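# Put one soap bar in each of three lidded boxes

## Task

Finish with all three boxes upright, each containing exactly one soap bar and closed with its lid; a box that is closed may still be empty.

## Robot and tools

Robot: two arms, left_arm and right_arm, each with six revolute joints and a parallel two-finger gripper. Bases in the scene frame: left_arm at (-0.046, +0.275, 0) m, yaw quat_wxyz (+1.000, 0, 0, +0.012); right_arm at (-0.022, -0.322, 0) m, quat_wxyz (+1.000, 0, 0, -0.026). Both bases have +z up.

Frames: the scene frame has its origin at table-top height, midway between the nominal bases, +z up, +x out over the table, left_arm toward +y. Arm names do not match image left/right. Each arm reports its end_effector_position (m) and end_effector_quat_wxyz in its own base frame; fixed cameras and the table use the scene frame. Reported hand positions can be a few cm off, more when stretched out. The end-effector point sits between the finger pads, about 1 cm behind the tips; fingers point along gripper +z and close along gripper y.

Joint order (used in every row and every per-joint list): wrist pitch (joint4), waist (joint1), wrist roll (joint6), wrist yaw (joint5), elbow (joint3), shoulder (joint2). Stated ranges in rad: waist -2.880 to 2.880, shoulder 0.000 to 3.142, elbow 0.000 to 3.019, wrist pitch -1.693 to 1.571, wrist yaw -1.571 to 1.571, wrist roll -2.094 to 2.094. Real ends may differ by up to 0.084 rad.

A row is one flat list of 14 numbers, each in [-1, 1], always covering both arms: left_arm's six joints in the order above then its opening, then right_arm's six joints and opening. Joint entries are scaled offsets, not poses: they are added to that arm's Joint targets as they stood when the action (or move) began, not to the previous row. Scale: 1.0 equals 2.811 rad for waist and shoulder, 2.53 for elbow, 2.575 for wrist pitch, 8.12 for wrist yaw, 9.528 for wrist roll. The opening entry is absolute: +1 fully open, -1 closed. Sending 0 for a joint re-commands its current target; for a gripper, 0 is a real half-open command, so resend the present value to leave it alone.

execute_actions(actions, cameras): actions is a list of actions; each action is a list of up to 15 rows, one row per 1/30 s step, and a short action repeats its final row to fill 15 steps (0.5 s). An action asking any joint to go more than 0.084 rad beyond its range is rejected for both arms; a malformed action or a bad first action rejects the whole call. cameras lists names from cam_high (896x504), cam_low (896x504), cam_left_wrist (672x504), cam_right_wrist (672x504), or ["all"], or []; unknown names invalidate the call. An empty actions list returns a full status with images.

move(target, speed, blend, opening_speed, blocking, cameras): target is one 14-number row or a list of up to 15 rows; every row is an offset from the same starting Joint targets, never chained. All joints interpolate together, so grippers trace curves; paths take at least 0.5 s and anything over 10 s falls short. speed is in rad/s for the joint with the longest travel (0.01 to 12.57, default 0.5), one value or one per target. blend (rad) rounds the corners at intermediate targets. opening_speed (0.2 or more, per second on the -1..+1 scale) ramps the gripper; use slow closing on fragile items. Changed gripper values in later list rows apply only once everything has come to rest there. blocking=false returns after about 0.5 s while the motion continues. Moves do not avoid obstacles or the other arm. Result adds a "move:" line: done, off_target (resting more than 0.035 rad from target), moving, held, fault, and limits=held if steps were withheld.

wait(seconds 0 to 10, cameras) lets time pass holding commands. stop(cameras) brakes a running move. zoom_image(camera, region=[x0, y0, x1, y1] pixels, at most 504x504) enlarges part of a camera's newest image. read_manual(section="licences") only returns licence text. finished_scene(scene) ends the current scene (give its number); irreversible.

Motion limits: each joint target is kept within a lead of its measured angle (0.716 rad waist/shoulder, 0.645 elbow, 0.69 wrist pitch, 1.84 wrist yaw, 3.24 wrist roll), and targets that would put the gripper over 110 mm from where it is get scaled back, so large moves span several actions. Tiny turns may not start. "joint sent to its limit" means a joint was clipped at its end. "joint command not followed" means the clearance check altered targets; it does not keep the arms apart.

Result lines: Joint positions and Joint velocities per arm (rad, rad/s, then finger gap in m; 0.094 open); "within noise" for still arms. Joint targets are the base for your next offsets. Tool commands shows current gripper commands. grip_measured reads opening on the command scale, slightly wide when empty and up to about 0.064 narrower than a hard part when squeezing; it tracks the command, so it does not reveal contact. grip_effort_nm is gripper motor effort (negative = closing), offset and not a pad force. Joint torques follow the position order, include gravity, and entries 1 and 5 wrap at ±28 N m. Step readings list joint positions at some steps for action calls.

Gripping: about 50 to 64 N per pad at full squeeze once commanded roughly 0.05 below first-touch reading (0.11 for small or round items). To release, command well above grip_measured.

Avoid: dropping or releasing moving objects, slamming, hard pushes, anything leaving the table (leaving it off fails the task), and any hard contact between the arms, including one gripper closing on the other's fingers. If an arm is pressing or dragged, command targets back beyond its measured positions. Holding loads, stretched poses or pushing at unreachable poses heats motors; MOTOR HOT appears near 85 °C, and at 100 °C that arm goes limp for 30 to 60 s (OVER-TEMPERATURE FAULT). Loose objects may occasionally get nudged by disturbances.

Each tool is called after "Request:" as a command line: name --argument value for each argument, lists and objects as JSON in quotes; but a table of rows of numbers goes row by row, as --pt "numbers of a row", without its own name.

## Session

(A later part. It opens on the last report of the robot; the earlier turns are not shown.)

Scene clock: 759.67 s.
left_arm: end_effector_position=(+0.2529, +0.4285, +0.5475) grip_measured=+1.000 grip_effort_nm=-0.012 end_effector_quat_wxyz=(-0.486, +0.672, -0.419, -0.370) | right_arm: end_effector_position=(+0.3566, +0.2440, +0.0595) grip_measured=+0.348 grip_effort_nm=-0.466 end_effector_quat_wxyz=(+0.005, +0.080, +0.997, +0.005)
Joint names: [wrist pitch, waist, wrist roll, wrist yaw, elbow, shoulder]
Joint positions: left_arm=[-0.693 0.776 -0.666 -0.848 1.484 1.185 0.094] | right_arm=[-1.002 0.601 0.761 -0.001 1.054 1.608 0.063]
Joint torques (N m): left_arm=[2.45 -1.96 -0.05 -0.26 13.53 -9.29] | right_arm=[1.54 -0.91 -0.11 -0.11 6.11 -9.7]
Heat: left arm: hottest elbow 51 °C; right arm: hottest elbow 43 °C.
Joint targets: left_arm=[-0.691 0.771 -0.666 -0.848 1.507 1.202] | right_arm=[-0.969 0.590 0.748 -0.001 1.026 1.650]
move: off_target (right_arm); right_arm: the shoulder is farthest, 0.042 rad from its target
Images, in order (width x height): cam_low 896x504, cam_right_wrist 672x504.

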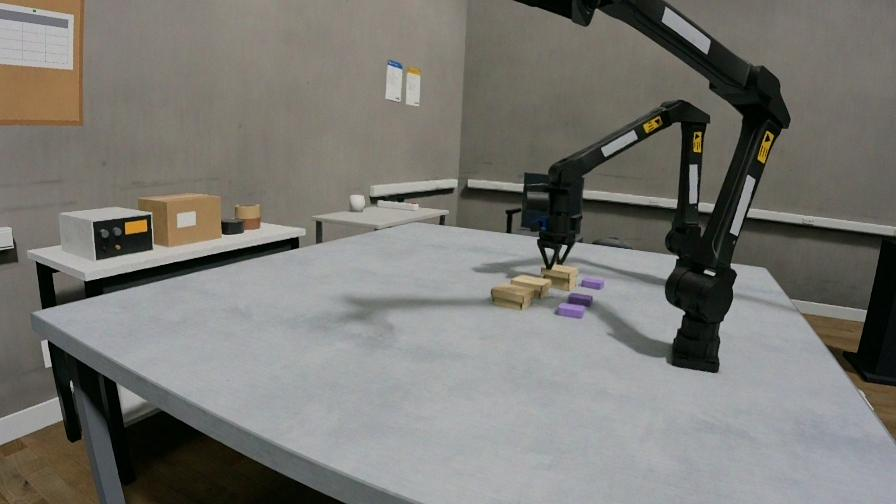

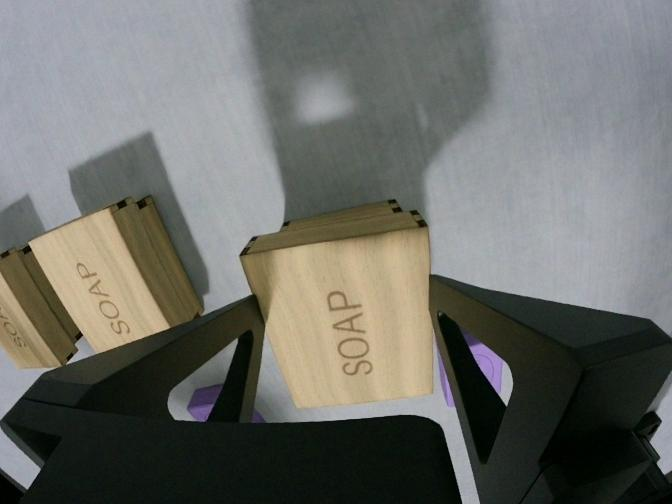

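Request:
move --pt "0 0 0 0 0 0 1 -0.0155 -0.0018 -0.0005 0 0.0095 -0.0082 0.34" --pt "0 0 0 0 0 0 1 0.0 -0.0018 -0.0005 0 0 0 0.34" --speed 0.06 --cameras '["cam_right_wrist","cam_low"]'

Request:
zoom_image --camera "cam_right_wrist" --region '[210, 170, 460, 430]'

Request:
zoom_image --camera "cam_low" --region '[520, 240, 590, 300]'

Scene clock: 778.87 s.
left_arm: end_effector_position=(+0.2529, +0.4285, +0.5475) grip_measured=+1.000 grip_effort_nm=-0.012 end_effector_quat_wxyz=(-0.486, +0.672, -0.419, -0.370) | right_arm: end_effector_position=(+0.3567, +0.2437, +0.0594) grip_measured=+0.348 grip_effort_nm=-0.466 end_effector_quat_wxyz=(+0.005, +0.080, +0.997, +0.005)
Joint names: [wrist pitch, waist, wrist roll, wrist yaw, elbow, shoulder]
Joint positions: left_arm=[-0.693 0.776 -0.666 -0.848 1.484 1.185 0.094] | right_arm=[-1.002 0.6 0.759 -0.002 1.053 1.608 0.063]
Joint torques (N m): left_arm=[2.45 -2.02 -0.05 -0.26 13.55 -9.29] | right_arm=[1.58 -1.26 -0.13 -0.04 6.09 -9.7]
Heat: left arm: hottest elbow 52 °C; right arm: hottest elbow 42 °C.
Joint targets: left_arm=[-0.691 0.771 -0.666 -0.848 1.507 1.202] | right_arm=[-0.969 0.585 0.743 -0.001 1.026 1.650]
move: off_target (right_arm); right_arm: the shoulder is farthest, 0.042 rad from its target
Images, in order (width x height): cam_low 896x504, cam_right_wrist 672x504.

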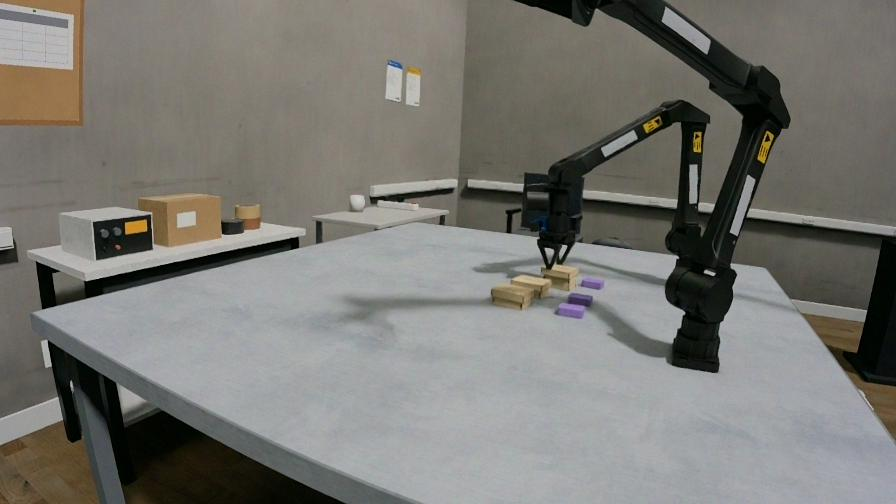

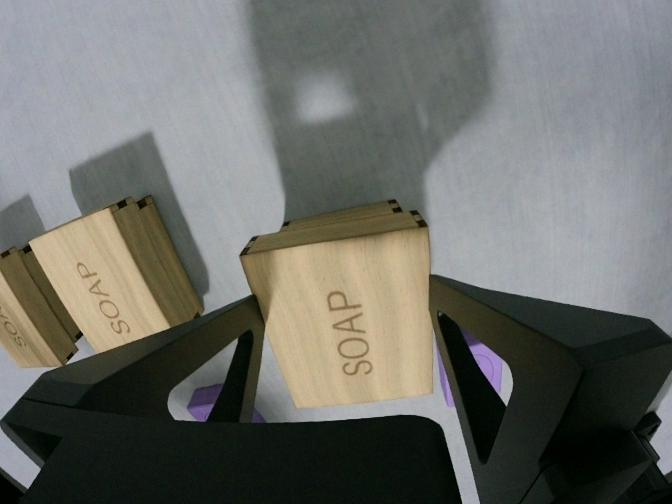

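Scaled by 1.938 from the camera's 672x504 image, which has a finer 960x720 frame.

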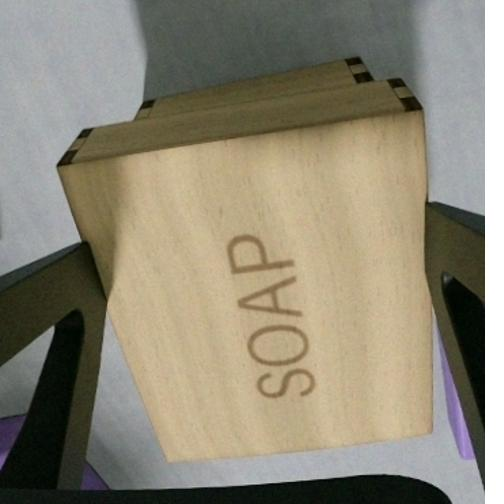

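Scaled by 7.200 from the camera's 896x504 image, which has a finer 1280x720 frame.

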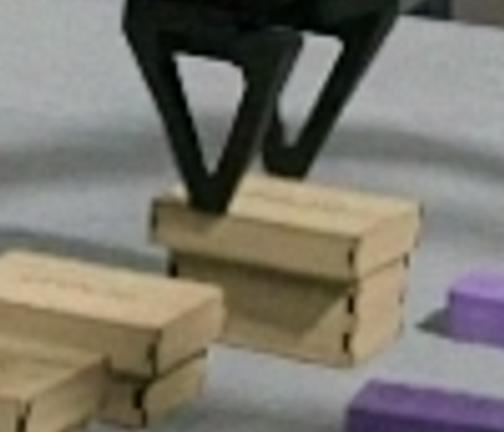

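Request:
move --pt "0 0 0 0 0 0 1 -0.0155 -0.0 0 0 0.0075 -0.035 0.34" --pt "0 0 0 0 0 0 1 -0.0155 -0.0066 -0.0016 0 0.0075 -0.035 0.34" --pt "0 0 0 0 0 0 1 -0.0155 0.0053 0.0024 0 0.0075 -0.035 0.34" --pt "0 0 0 0 0 0 1 -0.0155 0.0053 0.0024 0 0.0075 -0.0082 0.34" --speed 0.1 --cameras '["cam_right_wrist","cam_low"]'

Request:
zoom_image --camera "cam_right_wrist" --region '[210, 170, 460, 430]'

Request:
zoom_image --camera "cam_low" --region '[520, 240, 590, 300]'

Scene clock: 815.90 s.
left_arm: end_effector_position=(+0.2529, +0.4285, +0.5475) grip_measured=+1.000 grip_effort_nm=-0.007 end_effector_quat_wxyz=(-0.486, +0.672, -0.419, -0.370) | right_arm: end_effector_position=(+0.3583, +0.2415, +0.0605) grip_measured=+0.348 grip_effort_nm=-0.466 end_effector_quat_wxyz=(+0.006, +0.080, +0.997, +0.006)
Joint names: [wrist pitch, waist, wrist roll, wrist yaw, elbow, shoulder]
Joint positions: left_arm=[-0.693 0.776 -0.666 -0.848 1.484 1.185 0.094] | right_arm=[-1.002 0.593 0.754 -0.002 1.053 1.606 0.063]
Joint torques (N m): left_arm=[2.45 -2.02 -0.04 -0.26 13.53 -9.29] | right_arm=[0.13 0.67 0.11 -0.07 7.68 -10.93]
Heat: left arm: hottest elbow 52 °C; right arm: hottest elbow 41 °C.
Joint targets: left_arm=[-0.691 0.771 -0.666 -0.848 1.507 1.202] | right_arm=[-1.009 0.600 0.766 -0.001 1.045 1.627]
move: done
Images, in order (width x height): cam_low 896x504, cam_right_wrist 672x504.

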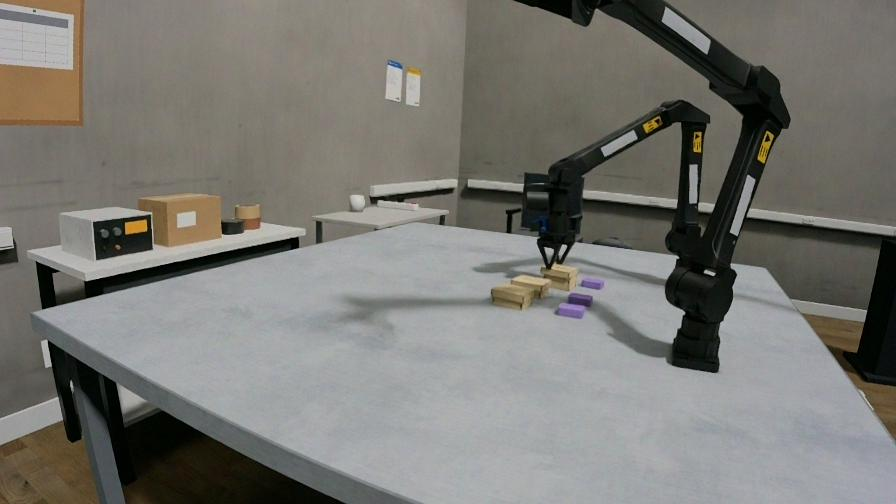

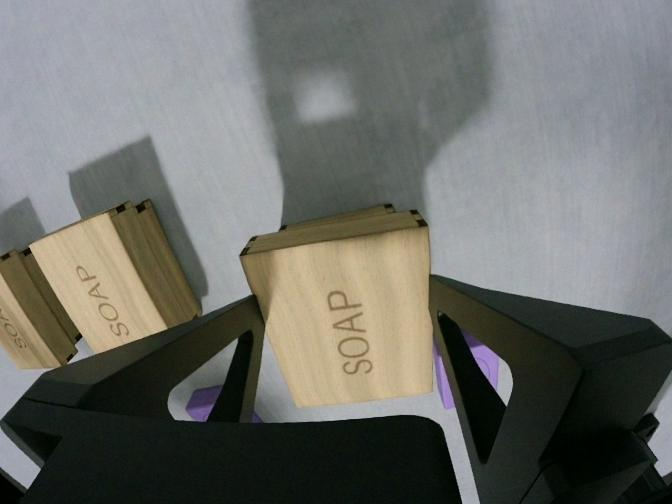

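Scaled by 1.938 from the camera's 672x504 image, which has a finer 960x720 frame.

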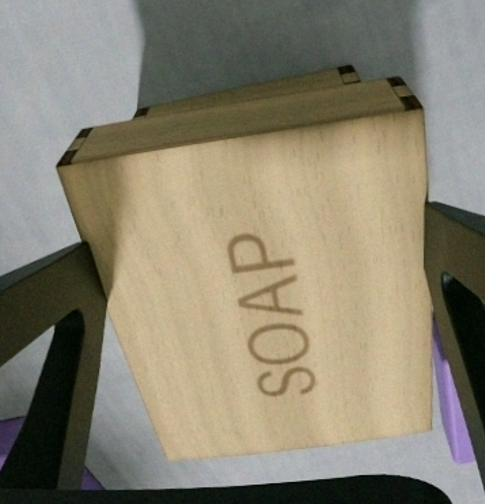

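Scaled by 7.200 from the camera's 896x504 image, which has a finer 1280x720 frame.

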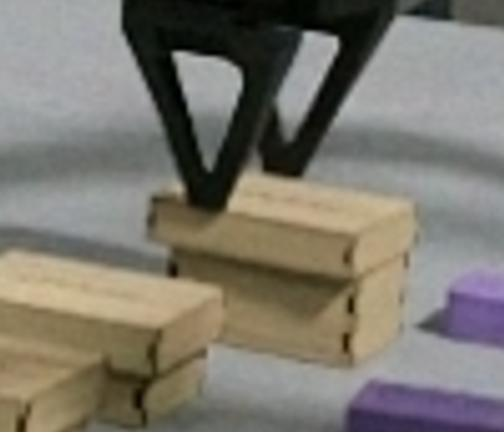

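Request:
move --pt "0 0 0 0 0 0 1 -0.0043 0 0 0 0 -0.0142 0.34" --pt "0 0 0 0 0 0 1 -0.0043 0 0 0 -0.002 -0.0 0.34" --speed 0.08 --cameras '["cam_right_wrist","cam_low"]'

Request:
zoom_image --camera "cam_right_wrist" --region '[210, 170, 460, 430]'

Request:
zoom_image --camera "cam_low" --region '[520, 240, 590, 300]'

Scene clock: 836.20 s.
left_arm: end_effector_position=(+0.2529, +0.4285, +0.5475) grip_measured=+1.000 grip_effort_nm=-0.017 end_effector_quat_wxyz=(-0.486, +0.672, -0.419, -0.370) | right_arm: end_effector_position=(+0.3565, +0.2403, +0.0608) grip_measured=+0.348 grip_effort_nm=-0.471 end_effector_quat_wxyz=(+0.003, +0.081, +0.997, +0.003)
Joint names: [wrist pitch, waist, wrist roll, wrist yaw, elbow, shoulder]
Joint positions: left_arm=[-0.693 0.776 -0.666 -0.848 1.484 1.185 0.094] | right_arm=[-1.011 0.593 0.755 -0.002 1.053 1.605 0.063]
Joint torques (N m): left_arm=[2.45 -2.08 -0.05 -0.26 13.53 -9.29] | right_arm=[0.08 0.62 0.11 -0.07 7.24 -11.16]
Heat: left arm: hottest elbow 52 °C; right arm: hottest elbow 41 °C.
Joint targets: left_arm=[-0.691 0.771 -0.666 -0.848 1.507 1.202] | right_arm=[-1.020 0.600 0.766 -0.001 1.040 1.627]
move: done
Images, in order (width x height): cam_low 896x504, cam_right_wrist 672x504.

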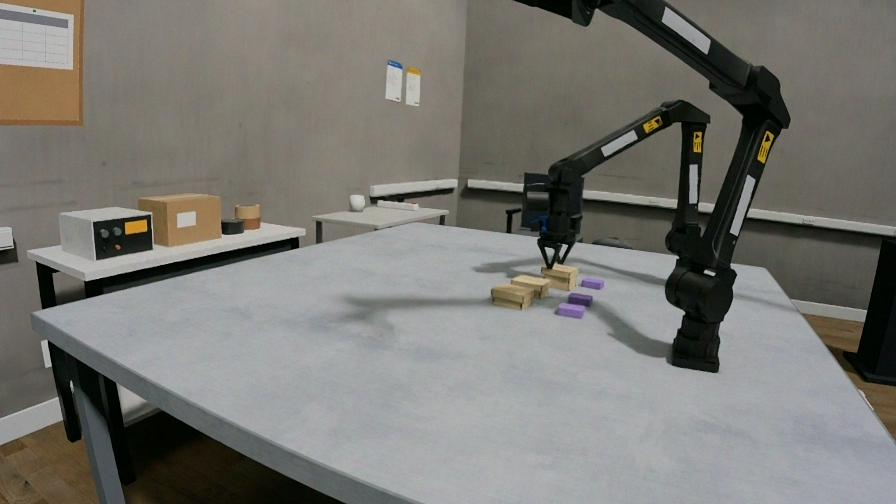

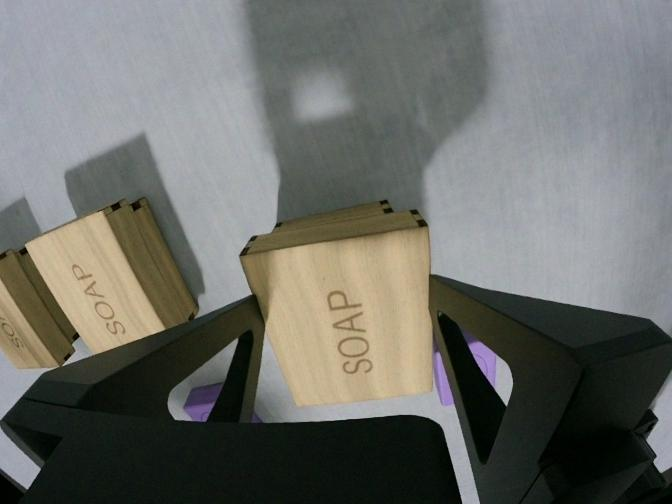

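Scaled by 1.938 from the camera's 672x504 image, which has a finer 960x720 frame.

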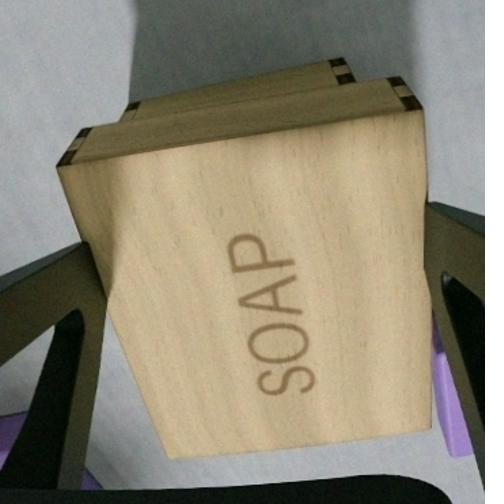

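Scaled by 7.200 from the camera's 896x504 image, which has a finer 1280x720 frame.

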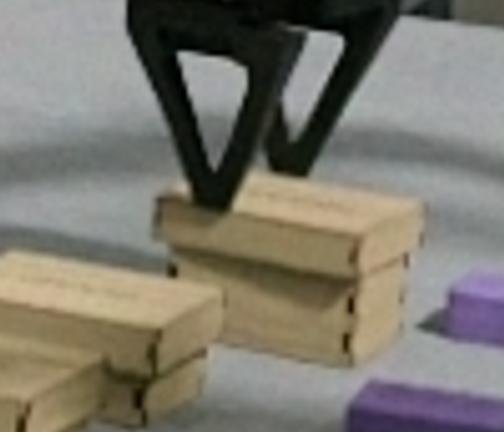

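Request:
move --pt "0 0 0 0 0 0 1 0.0070 0 0 0 0 0 0.34" --pt "0 0 0 0 0 0 1 0.0196 0 0 0 -0.0057 0.0075 0.34" --speed 0.05 --cameras '["cam_right_wrist","cam_low"]'

Request:
zoom_image --camera "cam_right_wrist" --region '[210, 170, 460, 430]'

Request:
zoom_image --camera "cam_low" --region '[520, 240, 590, 300]'

Scene clock: 863.37 s.
left_arm: end_effector_position=(+0.2529, +0.4285, +0.5475) grip_measured=+1.000 grip_effort_nm=-0.022 end_effector_quat_wxyz=(-0.486, +0.672, -0.419, -0.370) | right_arm: end_effector_position=(+0.3580, +0.2414, +0.0598) grip_measured=+0.348 grip_effort_nm=-0.466 end_effector_quat_wxyz=(+0.006, +0.081, +0.997, +0.006)
Joint names: [wrist pitch, waist, wrist roll, wrist yaw, elbow, shoulder]
Joint positions: left_arm=[-0.693 0.776 -0.666 -0.848 1.484 1.185 0.094] | right_arm=[-0.999 0.593 0.755 -0.002 1.051 1.605 0.063]
Joint torques (N m): left_arm=[2.45 -2.02 -0.04 -0.26 13.55 -9.29] | right_arm=[1.5 0.62 0.11 -0.07 6.31 -9.58]
Heat: left arm: hottest elbow 52 °C; right arm: hottest elbow 41 °C.
Joint targets: left_arm=[-0.691 0.771 -0.666 -0.848 1.507 1.202] | right_arm=[-0.970 0.600 0.766 -0.001 1.025 1.648]
move: off_target (right_arm); right_arm: the shoulder is farthest, 0.043 rad from its target
Images, in order (width x height): cam_low 896x504, cam_right_wrist 672x504.

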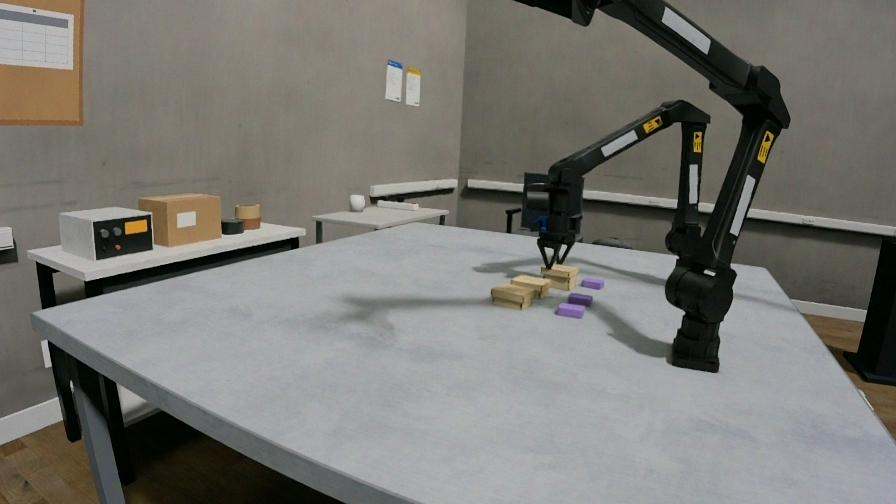

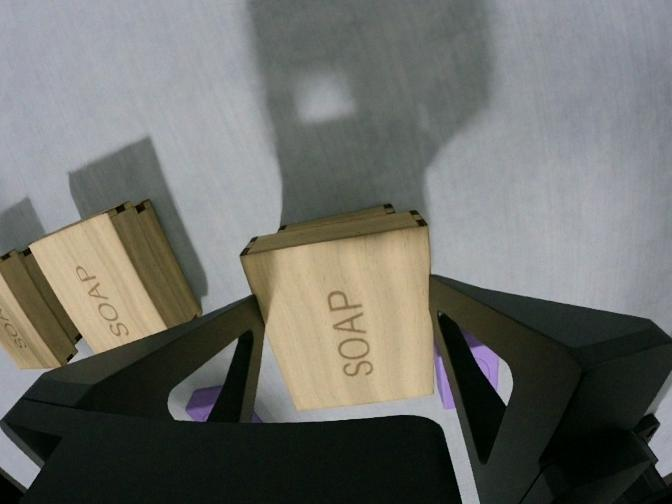

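Scaled by 1.938 from the camera's 672x504 image, which has a finer 960x720 frame.

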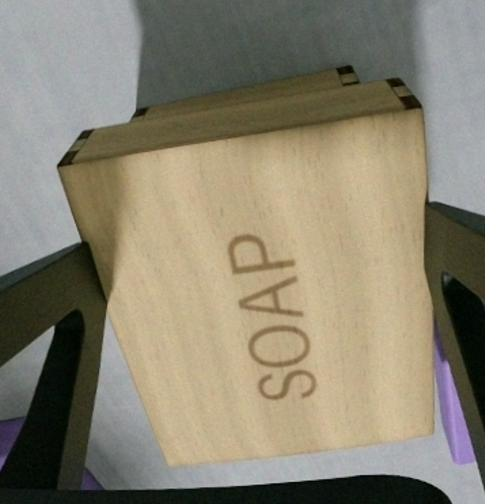

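Scaled by 7.200 from the camera's 896x504 image, which has a finer 1280x720 frame.

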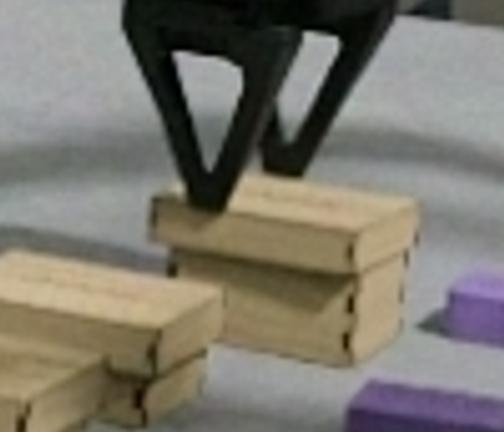

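Request:
move --pt "0 0 0 0 0 0 1 -0.0544 0 0 0 0.0415 -0.0349 0.34" --pt "0 0 0 0 0 0 1 -0.0388 0 0 0 0.0202 -0.0224 0.34" --pt "0 0 0 0 0 0 1 -0.0139 0 0 0 0.0078 -0.0101 0.34" --speed '[0.15,0.1,0.1]' --cameras '["cam_right_wrist","cam_low"]'

Request:
zoom_image --camera "cam_right_wrist" --region '[210, 170, 460, 430]'

Request:
zoom_image --camera "cam_low" --region '[520, 240, 590, 300]'

Scene clock: 891.47 s.
left_arm: end_effector_position=(+0.2529, +0.4285, +0.5475) grip_measured=+1.000 grip_effort_nm=-0.012 end_effector_quat_wxyz=(-0.486, +0.672, -0.419, -0.370) | right_arm: end_effector_position=(+0.3579, +0.2413, +0.0648) grip_measured=+0.348 grip_effort_nm=-0.466 end_effector_quat_wxyz=(+0.006, +0.081, +0.997, +0.006)
Joint names: [wrist pitch, waist, wrist roll, wrist yaw, elbow, shoulder]
Joint positions: left_arm=[-0.693 0.776 -0.666 -0.848 1.484 1.185 0.094] | right_arm=[-1.014 0.593 0.756 -0.002 1.058 1.599 0.063]
Joint torques (N m): left_arm=[2.45 -2.08 -0.05 -0.26 13.55 -9.29] | right_arm=[0.8 0.62 0.11 -0.07 7.36 -11.28]
Heat: left arm: hottest elbow 53 °C; right arm: hottest elbow 43 °C.
Joint targets: left_arm=[-0.691 0.771 -0.666 -0.848 1.507 1.202] | right_arm=[-1.005 0.600 0.766 -0.001 1.045 1.619]
move: done
Images, in order (width x height): cam_low 896x504, cam_right_wrist 672x504.

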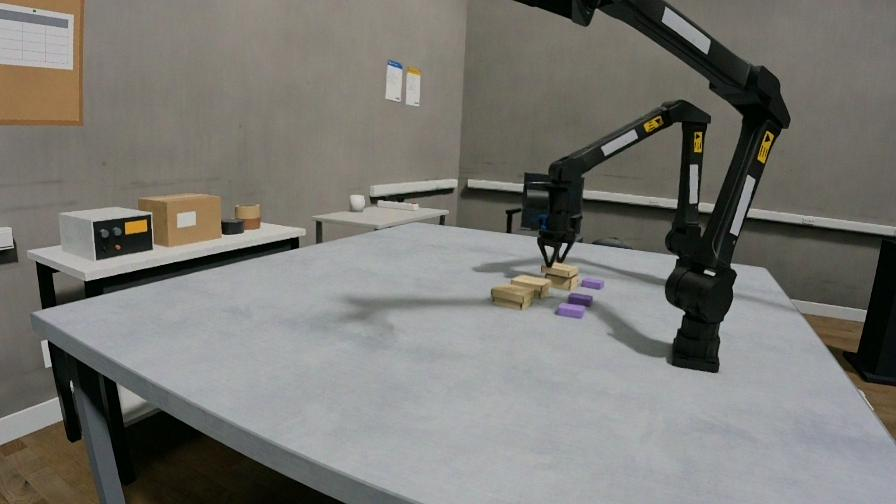

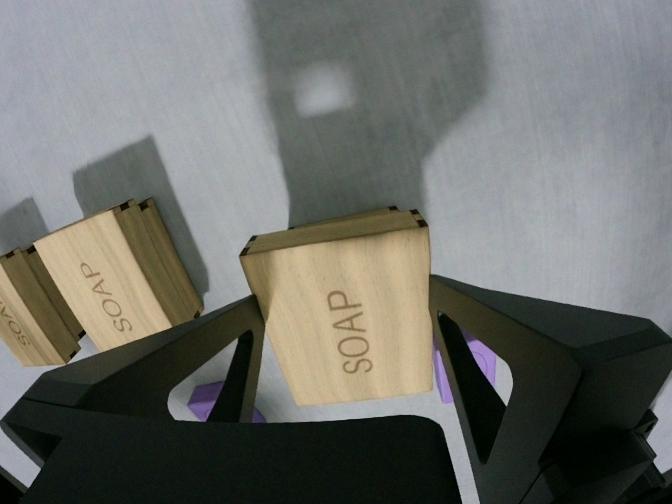

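Scaled by 1.938 from the camera's 672x504 image, which has a finer 960x720 frame.

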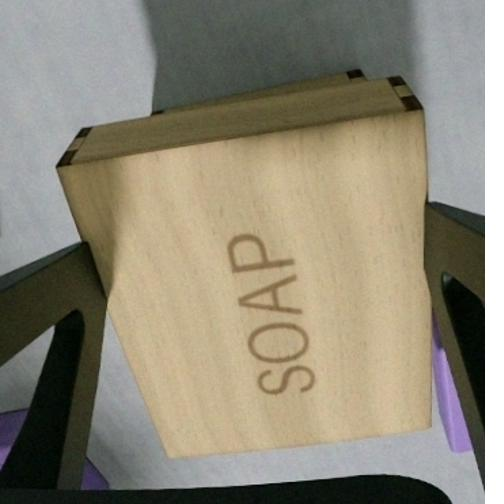

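Scaled by 7.200 from the camera's 896x504 image, which has a finer 1280x720 frame.

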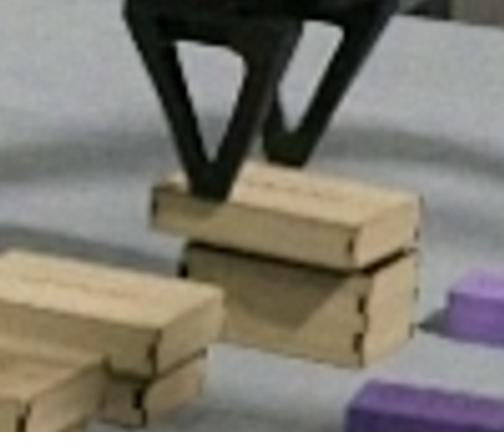

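Request:
move --pt "0 0 0 0 0 0 1 -0.0291 0 0 0 0.0150 -0.0245 0.34" --pt "0 0 0 0 0 0 1 -0.0237 0 0 0 0.0043 -0.0185 0.34" --pt "0 0 0 0 0 0 1 0.0014 0 0 0 -0.0087 -0.0066 0.34" --speed '[0.15,0.1,0.1]' --cameras '["cam_right_wrist","cam_low"]'

Request:
zoom_image --camera "cam_right_wrist" --region '[210, 170, 460, 430]'

Request:
zoom_image --camera "cam_low" --region '[520, 240, 590, 300]'

Scene clock: 923.17 s.
left_arm: end_effector_position=(+0.2529, +0.4285, +0.5475) grip_measured=+1.000 grip_effort_nm=-0.007 end_effector_quat_wxyz=(-0.486, +0.672, -0.419, -0.370) | right_arm: end_effector_position=(+0.3514, +0.2369, +0.0646) grip_measured=+0.348 grip_effort_nm=-0.462 end_effector_quat_wxyz=(+0.005, +0.081, +0.997, +0.005)
Joint names: [wrist pitch, waist, wrist roll, wrist yaw, elbow, shoulder]
Joint positions: left_arm=[-0.693 0.776 -0.666 -0.848 1.484 1.185 0.094] | right_arm=[-1.011 0.593 0.756 -0.002 1.036 1.581 0.063]
Joint torques (N m): left_arm=[2.45 -2.02 -0.05 -0.26 13.53 -9.29] | right_arm=[0.69 0.62 0.11 -0.06 7.35 -11.11]
Heat: left arm: hottest elbow 53 °C; right arm: hottest elbow 42 °C.
Joint targets: left_arm=[-0.691 0.771 -0.666 -0.848 1.507 1.202] | right_arm=[-1.002 0.600 0.766 -0.001 1.023 1.601]
move: done
Images, in order (width x height): cam_low 896x504, cam_right_wrist 672x504.

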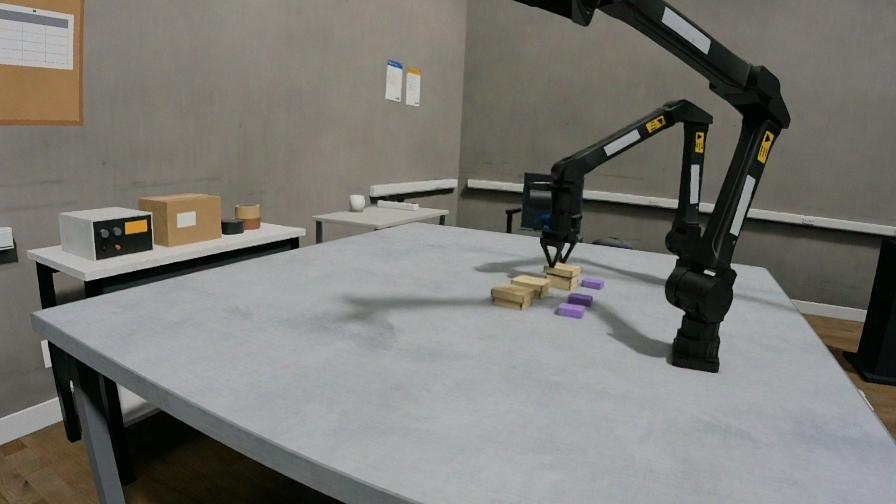

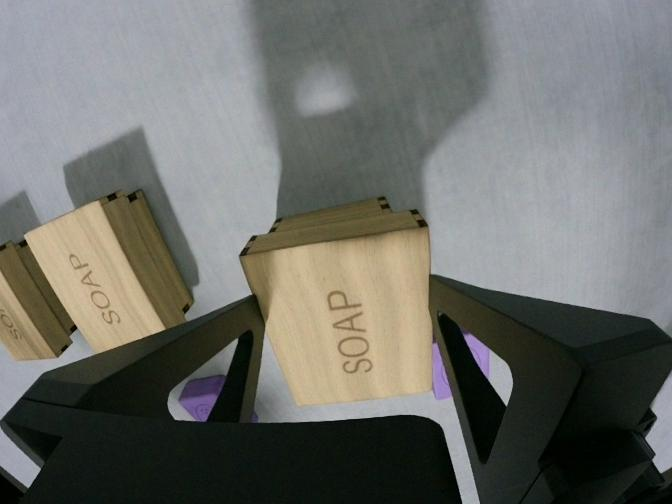

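Scaled by 1.938 from the camera's 672x504 image, which has a finer 960x720 frame.

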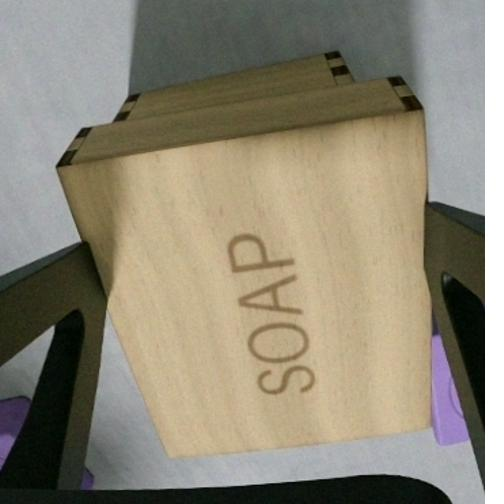

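Scaled by 7.200 from the camera's 896x504 image, which has a finer 1280x720 frame.

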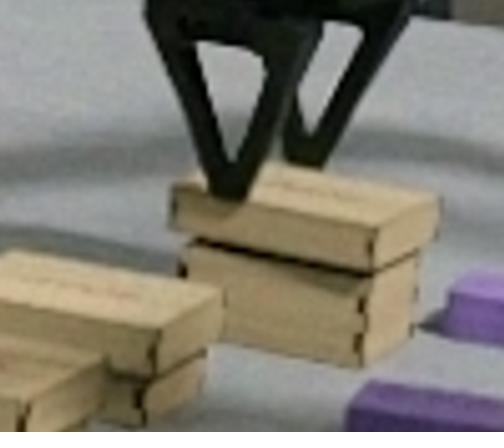

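Request:
move --pt "0 0 0 0 0 0 1 -0.0320 0 0 0 0.0260 -0.0213 0.34" --pt "0 0 0 0 0 0 1 -0.0259 0 0 0 0.0170 -0.0085 0.34" --pt "0 0 0 0 0 0 1 -0.0002 0 0 0 0.0040 0.0032 0.34" --speed '[0.15,0.1,0.1]' --cameras '["cam_right_wrist","cam_low"]'

Request:
zoom_image --camera "cam_right_wrist" --region '[210, 170, 460, 430]'

Request:
zoom_image --camera "cam_low" --region '[520, 240, 590, 300]'

Scene clock: 954.73 s.
left_arm: end_effector_position=(+0.2529, +0.4285, +0.5475) grip_measured=+1.000 grip_effort_nm=-0.012 end_effector_quat_wxyz=(-0.486, +0.672, -0.419, -0.370) | right_arm: end_effector_position=(+0.3510, +0.2366, +0.0618) grip_measured=+0.348 grip_effort_nm=-0.462 end_effector_quat_wxyz=(+0.002, +0.081, +0.997, +0.003)
Joint names: [wrist pitch, waist, wrist roll, wrist yaw, elbow, shoulder]
Joint positions: left_arm=[-0.693 0.776 -0.666 -0.848 1.484 1.185 0.094] | right_arm=[-1.011 0.593 0.756 -0.002 1.036 1.588 0.063]
Joint torques (N m): left_arm=[2.45 -2.02 -0.04 -0.26 13.53 -9.29] | right_arm=[0.69 0.67 0.11 -0.06 8.16 -10.87]
Heat: left arm: hottest elbow 53 °C; right arm: hottest elbow 42 °C.
Joint targets: left_arm=[-0.691 0.771 -0.666 -0.848 1.507 1.202] | right_arm=[-1.003 0.600 0.766 -0.001 1.033 1.610]
move: done
Images, in order (width x height): cam_low 896x504, cam_right_wrist 672x504.

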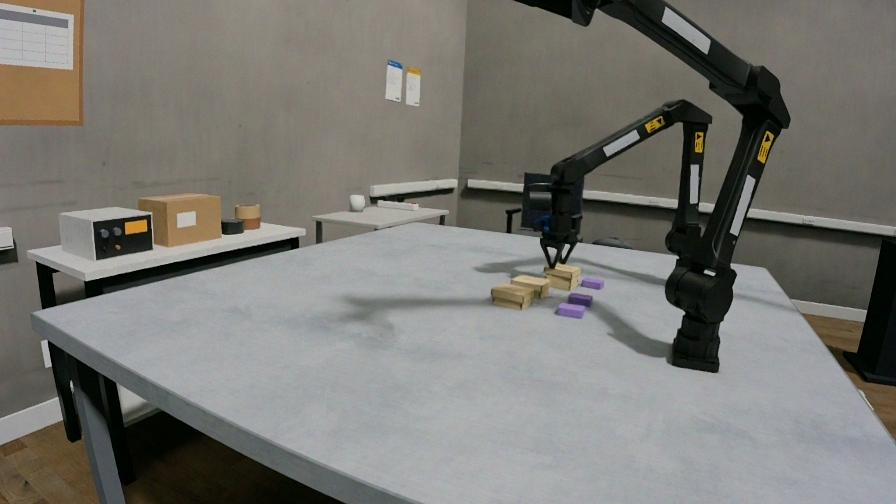

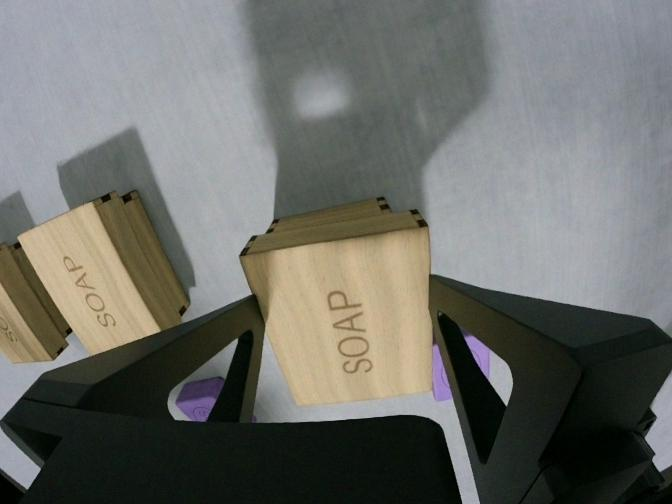

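Scaled by 1.938 from the camera's 672x504 image, which has a finer 960x720 frame.

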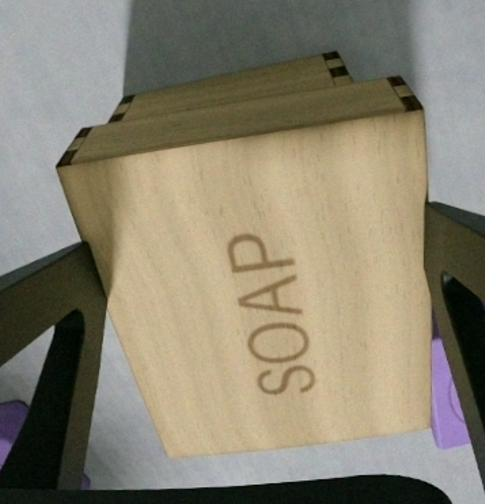

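Scaled by 7.200 from the camera's 896x504 image, which has a finer 1280x720 frame.

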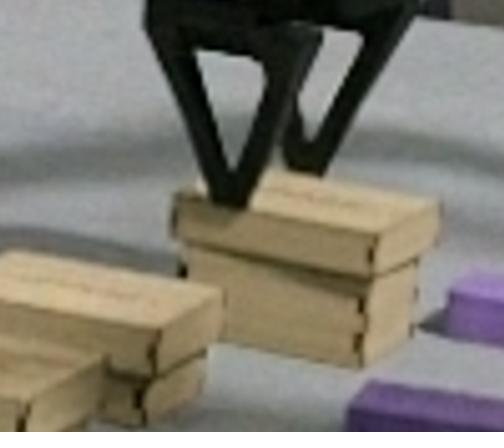

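Request:
move --pt "0 0 0 0 0 0 1 -0.0320 0 0 0 0.0450 -0.0300 0.34" --pt "0 0 0 0 0 0 1 -0.0255 0 0 0 0.0130 -0.0119 0.34" --pt "0 0 0 0 0 0 1 0 0 0 0 0 0 0.34" --speed '[0.15,0.1,0.08]' --cameras '["cam_right_wrist","cam_low"]'

Request:
zoom_image --camera "cam_right_wrist" --region '[210, 170, 460, 430]'

Request:
zoom_image --camera "cam_low" --region '[520, 240, 590, 300]'

Scene clock: 975.17 s.
left_arm: end_effector_position=(+0.2529, +0.4285, +0.5475) grip_measured=+1.000 grip_effort_nm=-0.022 end_effector_quat_wxyz=(-0.486, +0.672, -0.419, -0.370) | right_arm: end_effector_position=(+0.3549, +0.2392, +0.0650) grip_measured=+0.348 grip_effort_nm=-0.471 end_effector_quat_wxyz=(+0.006, +0.081, +0.997, +0.006)
Joint names: [wrist pitch, waist, wrist roll, wrist yaw, elbow, shoulder]
Joint positions: left_arm=[-0.693 0.776 -0.666 -0.848 1.484 1.185 0.094] | right_arm=[-1.011 0.593 0.756 -0.002 1.047 1.589 0.063]
Joint torques (N m): left_arm=[2.47 -2.02 -0.04 -0.26 13.53 -9.23] | right_arm=[0.72 0.67 0.11 -0.07 7.35 -11.11]
Heat: left arm: hottest elbow 53 °C; right arm: hottest elbow 42 °C.
Joint targets: left_arm=[-0.691 0.771 -0.666 -0.848 1.507 1.202] | right_arm=[-1.002 0.600 0.766 -0.001 1.033 1.610]
move: done
Images, in order (width x height): cam_low 896x504, cam_right_wrist 672x504.

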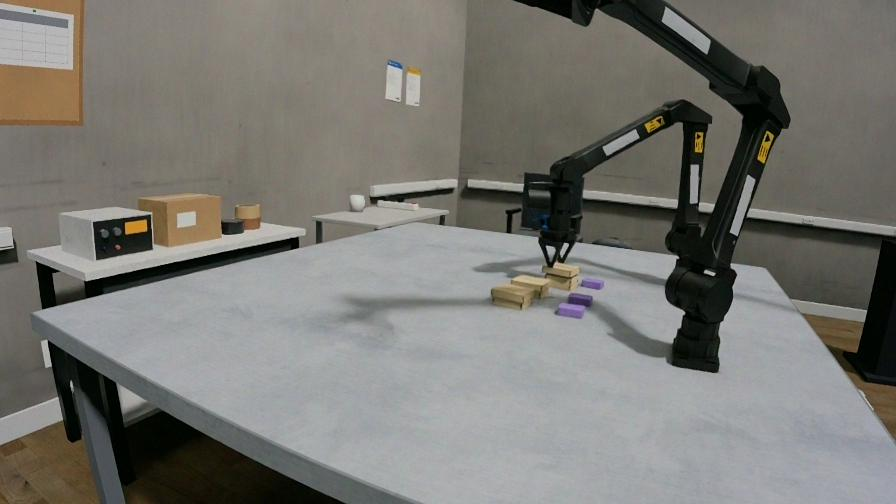

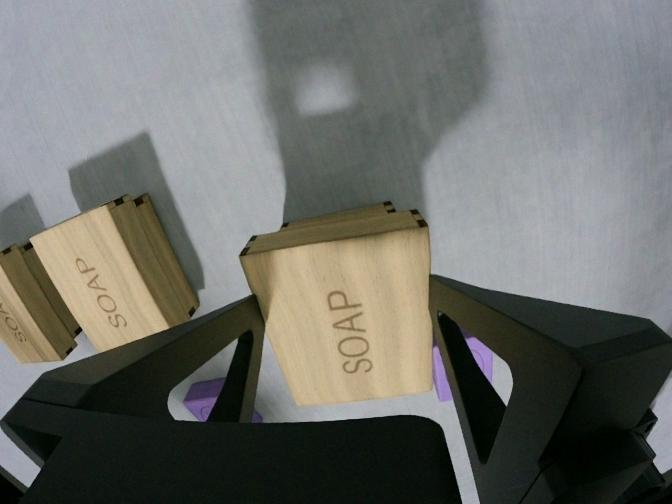

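Scaled by 1.938 from the camera's 672x504 image, which has a finer 960x720 frame.

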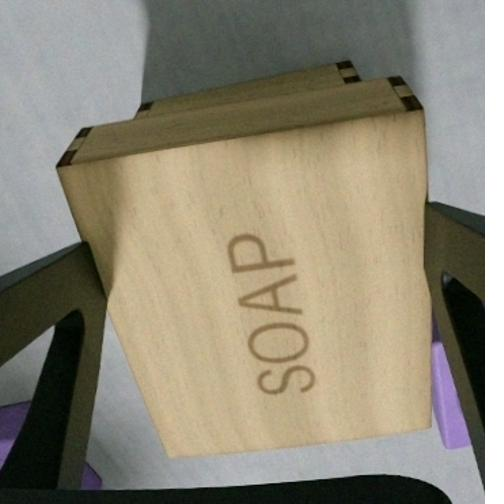

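Scaled by 7.200 from the camera's 896x504 image, which has a finer 1280x720 frame.

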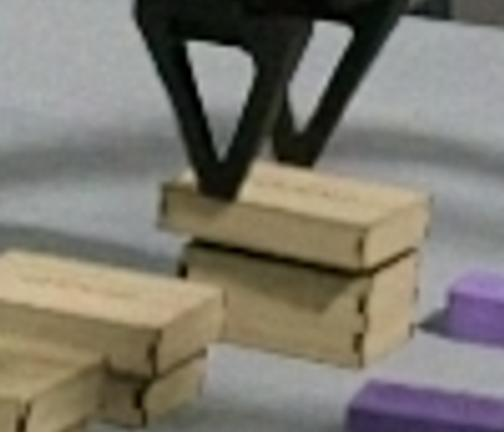

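Request:
move --pt "0 0 0 0 0 0 1 -0.0320 -0.0107 -0.0027 0 0.0415 -0.0327 0.34" --pt "0 0 0 0 0 0 1 -0.0320 -0.0009 -0.0003 0 0.0415 -0.0327 0.34" --pt "0 0 0 0 0 0 1 -0.0253 -0.0009 -0.0003 0 0.0094 -0.0146 0.34" --pt "0 0 0 0 0 0 1 0.0005 -0.0009 -0.0003 0 -0.0036 -0.0027 0.34" --speed '[0.15,0.1,0.1,0.08]' --cameras '["cam_right_wrist","cam_low"]'

Request:
zoom_image --camera "cam_right_wrist" --region '[210, 170, 460, 430]'

Request:
zoom_image --camera "cam_low" --region '[520, 240, 590, 300]'

Scene clock: 1008.70 s.
left_arm: end_effector_position=(+0.2529, +0.4285, +0.5475) grip_measured=+1.000 grip_effort_nm=-0.017 end_effector_quat_wxyz=(-0.486, +0.672, -0.419, -0.370) | right_arm: end_effector_position=(+0.3530, +0.2360, +0.0651) grip_measured=+0.348 grip_effort_nm=-0.466 end_effector_quat_wxyz=(+0.006, +0.082, +0.997, +0.006)
Joint names: [wrist pitch, waist, wrist roll, wrist yaw, elbow, shoulder]
Joint positions: left_arm=[-0.693 0.776 -0.666 -0.848 1.484 1.185 0.094] | right_arm=[-1.01 0.59 0.755 -0.002 1.037 1.581 0.063]
Joint torques (N m): left_arm=[2.47 -2.02 -0.04 -0.26 13.53 -9.29] | right_arm=[0.7 0.67 0.1 -0.07 7.31 -10.87]
Heat: left arm: hottest elbow 53 °C; right arm: hottest elbow 43 °C.
Joint targets: left_arm=[-0.691 0.771 -0.666 -0.848 1.507 1.202] | right_arm=[-1.001 0.597 0.763 -0.001 1.024 1.602]
move: done
Images, in order (width x height): cam_low 896x504, cam_right_wrist 672x504.

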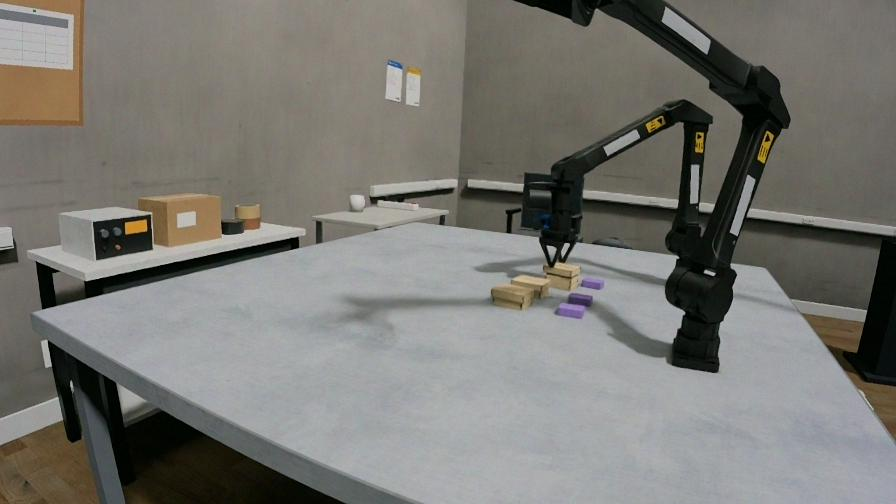

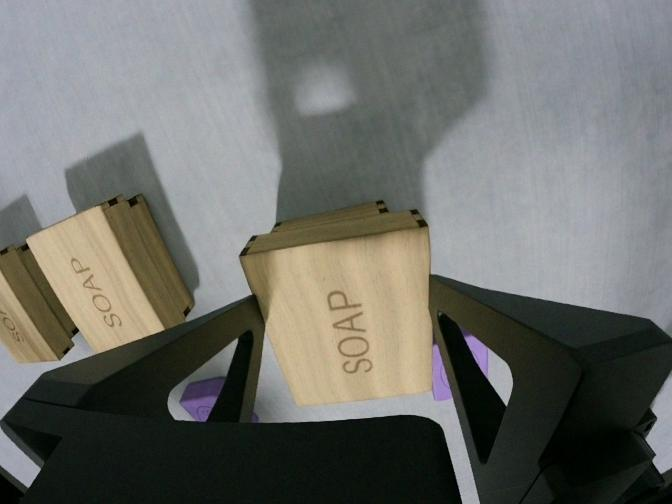

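Scaled by 1.938 from the camera's 672x504 image, which has a finer 960x720 frame.

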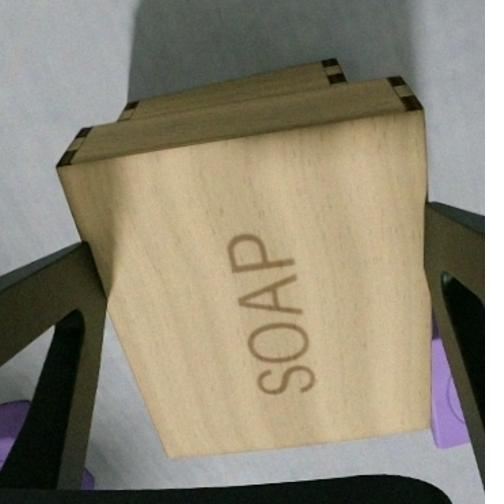

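Scaled by 7.200 from the camera's 896x504 image, which has a finer 1280x720 frame.

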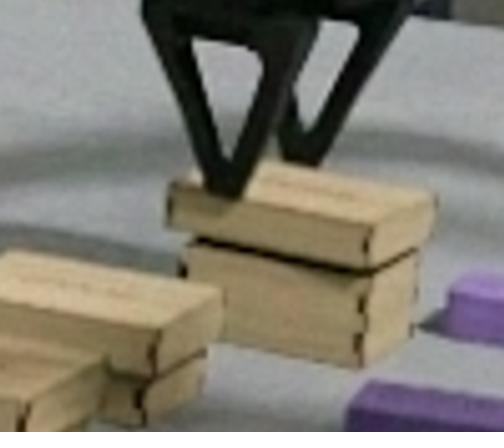

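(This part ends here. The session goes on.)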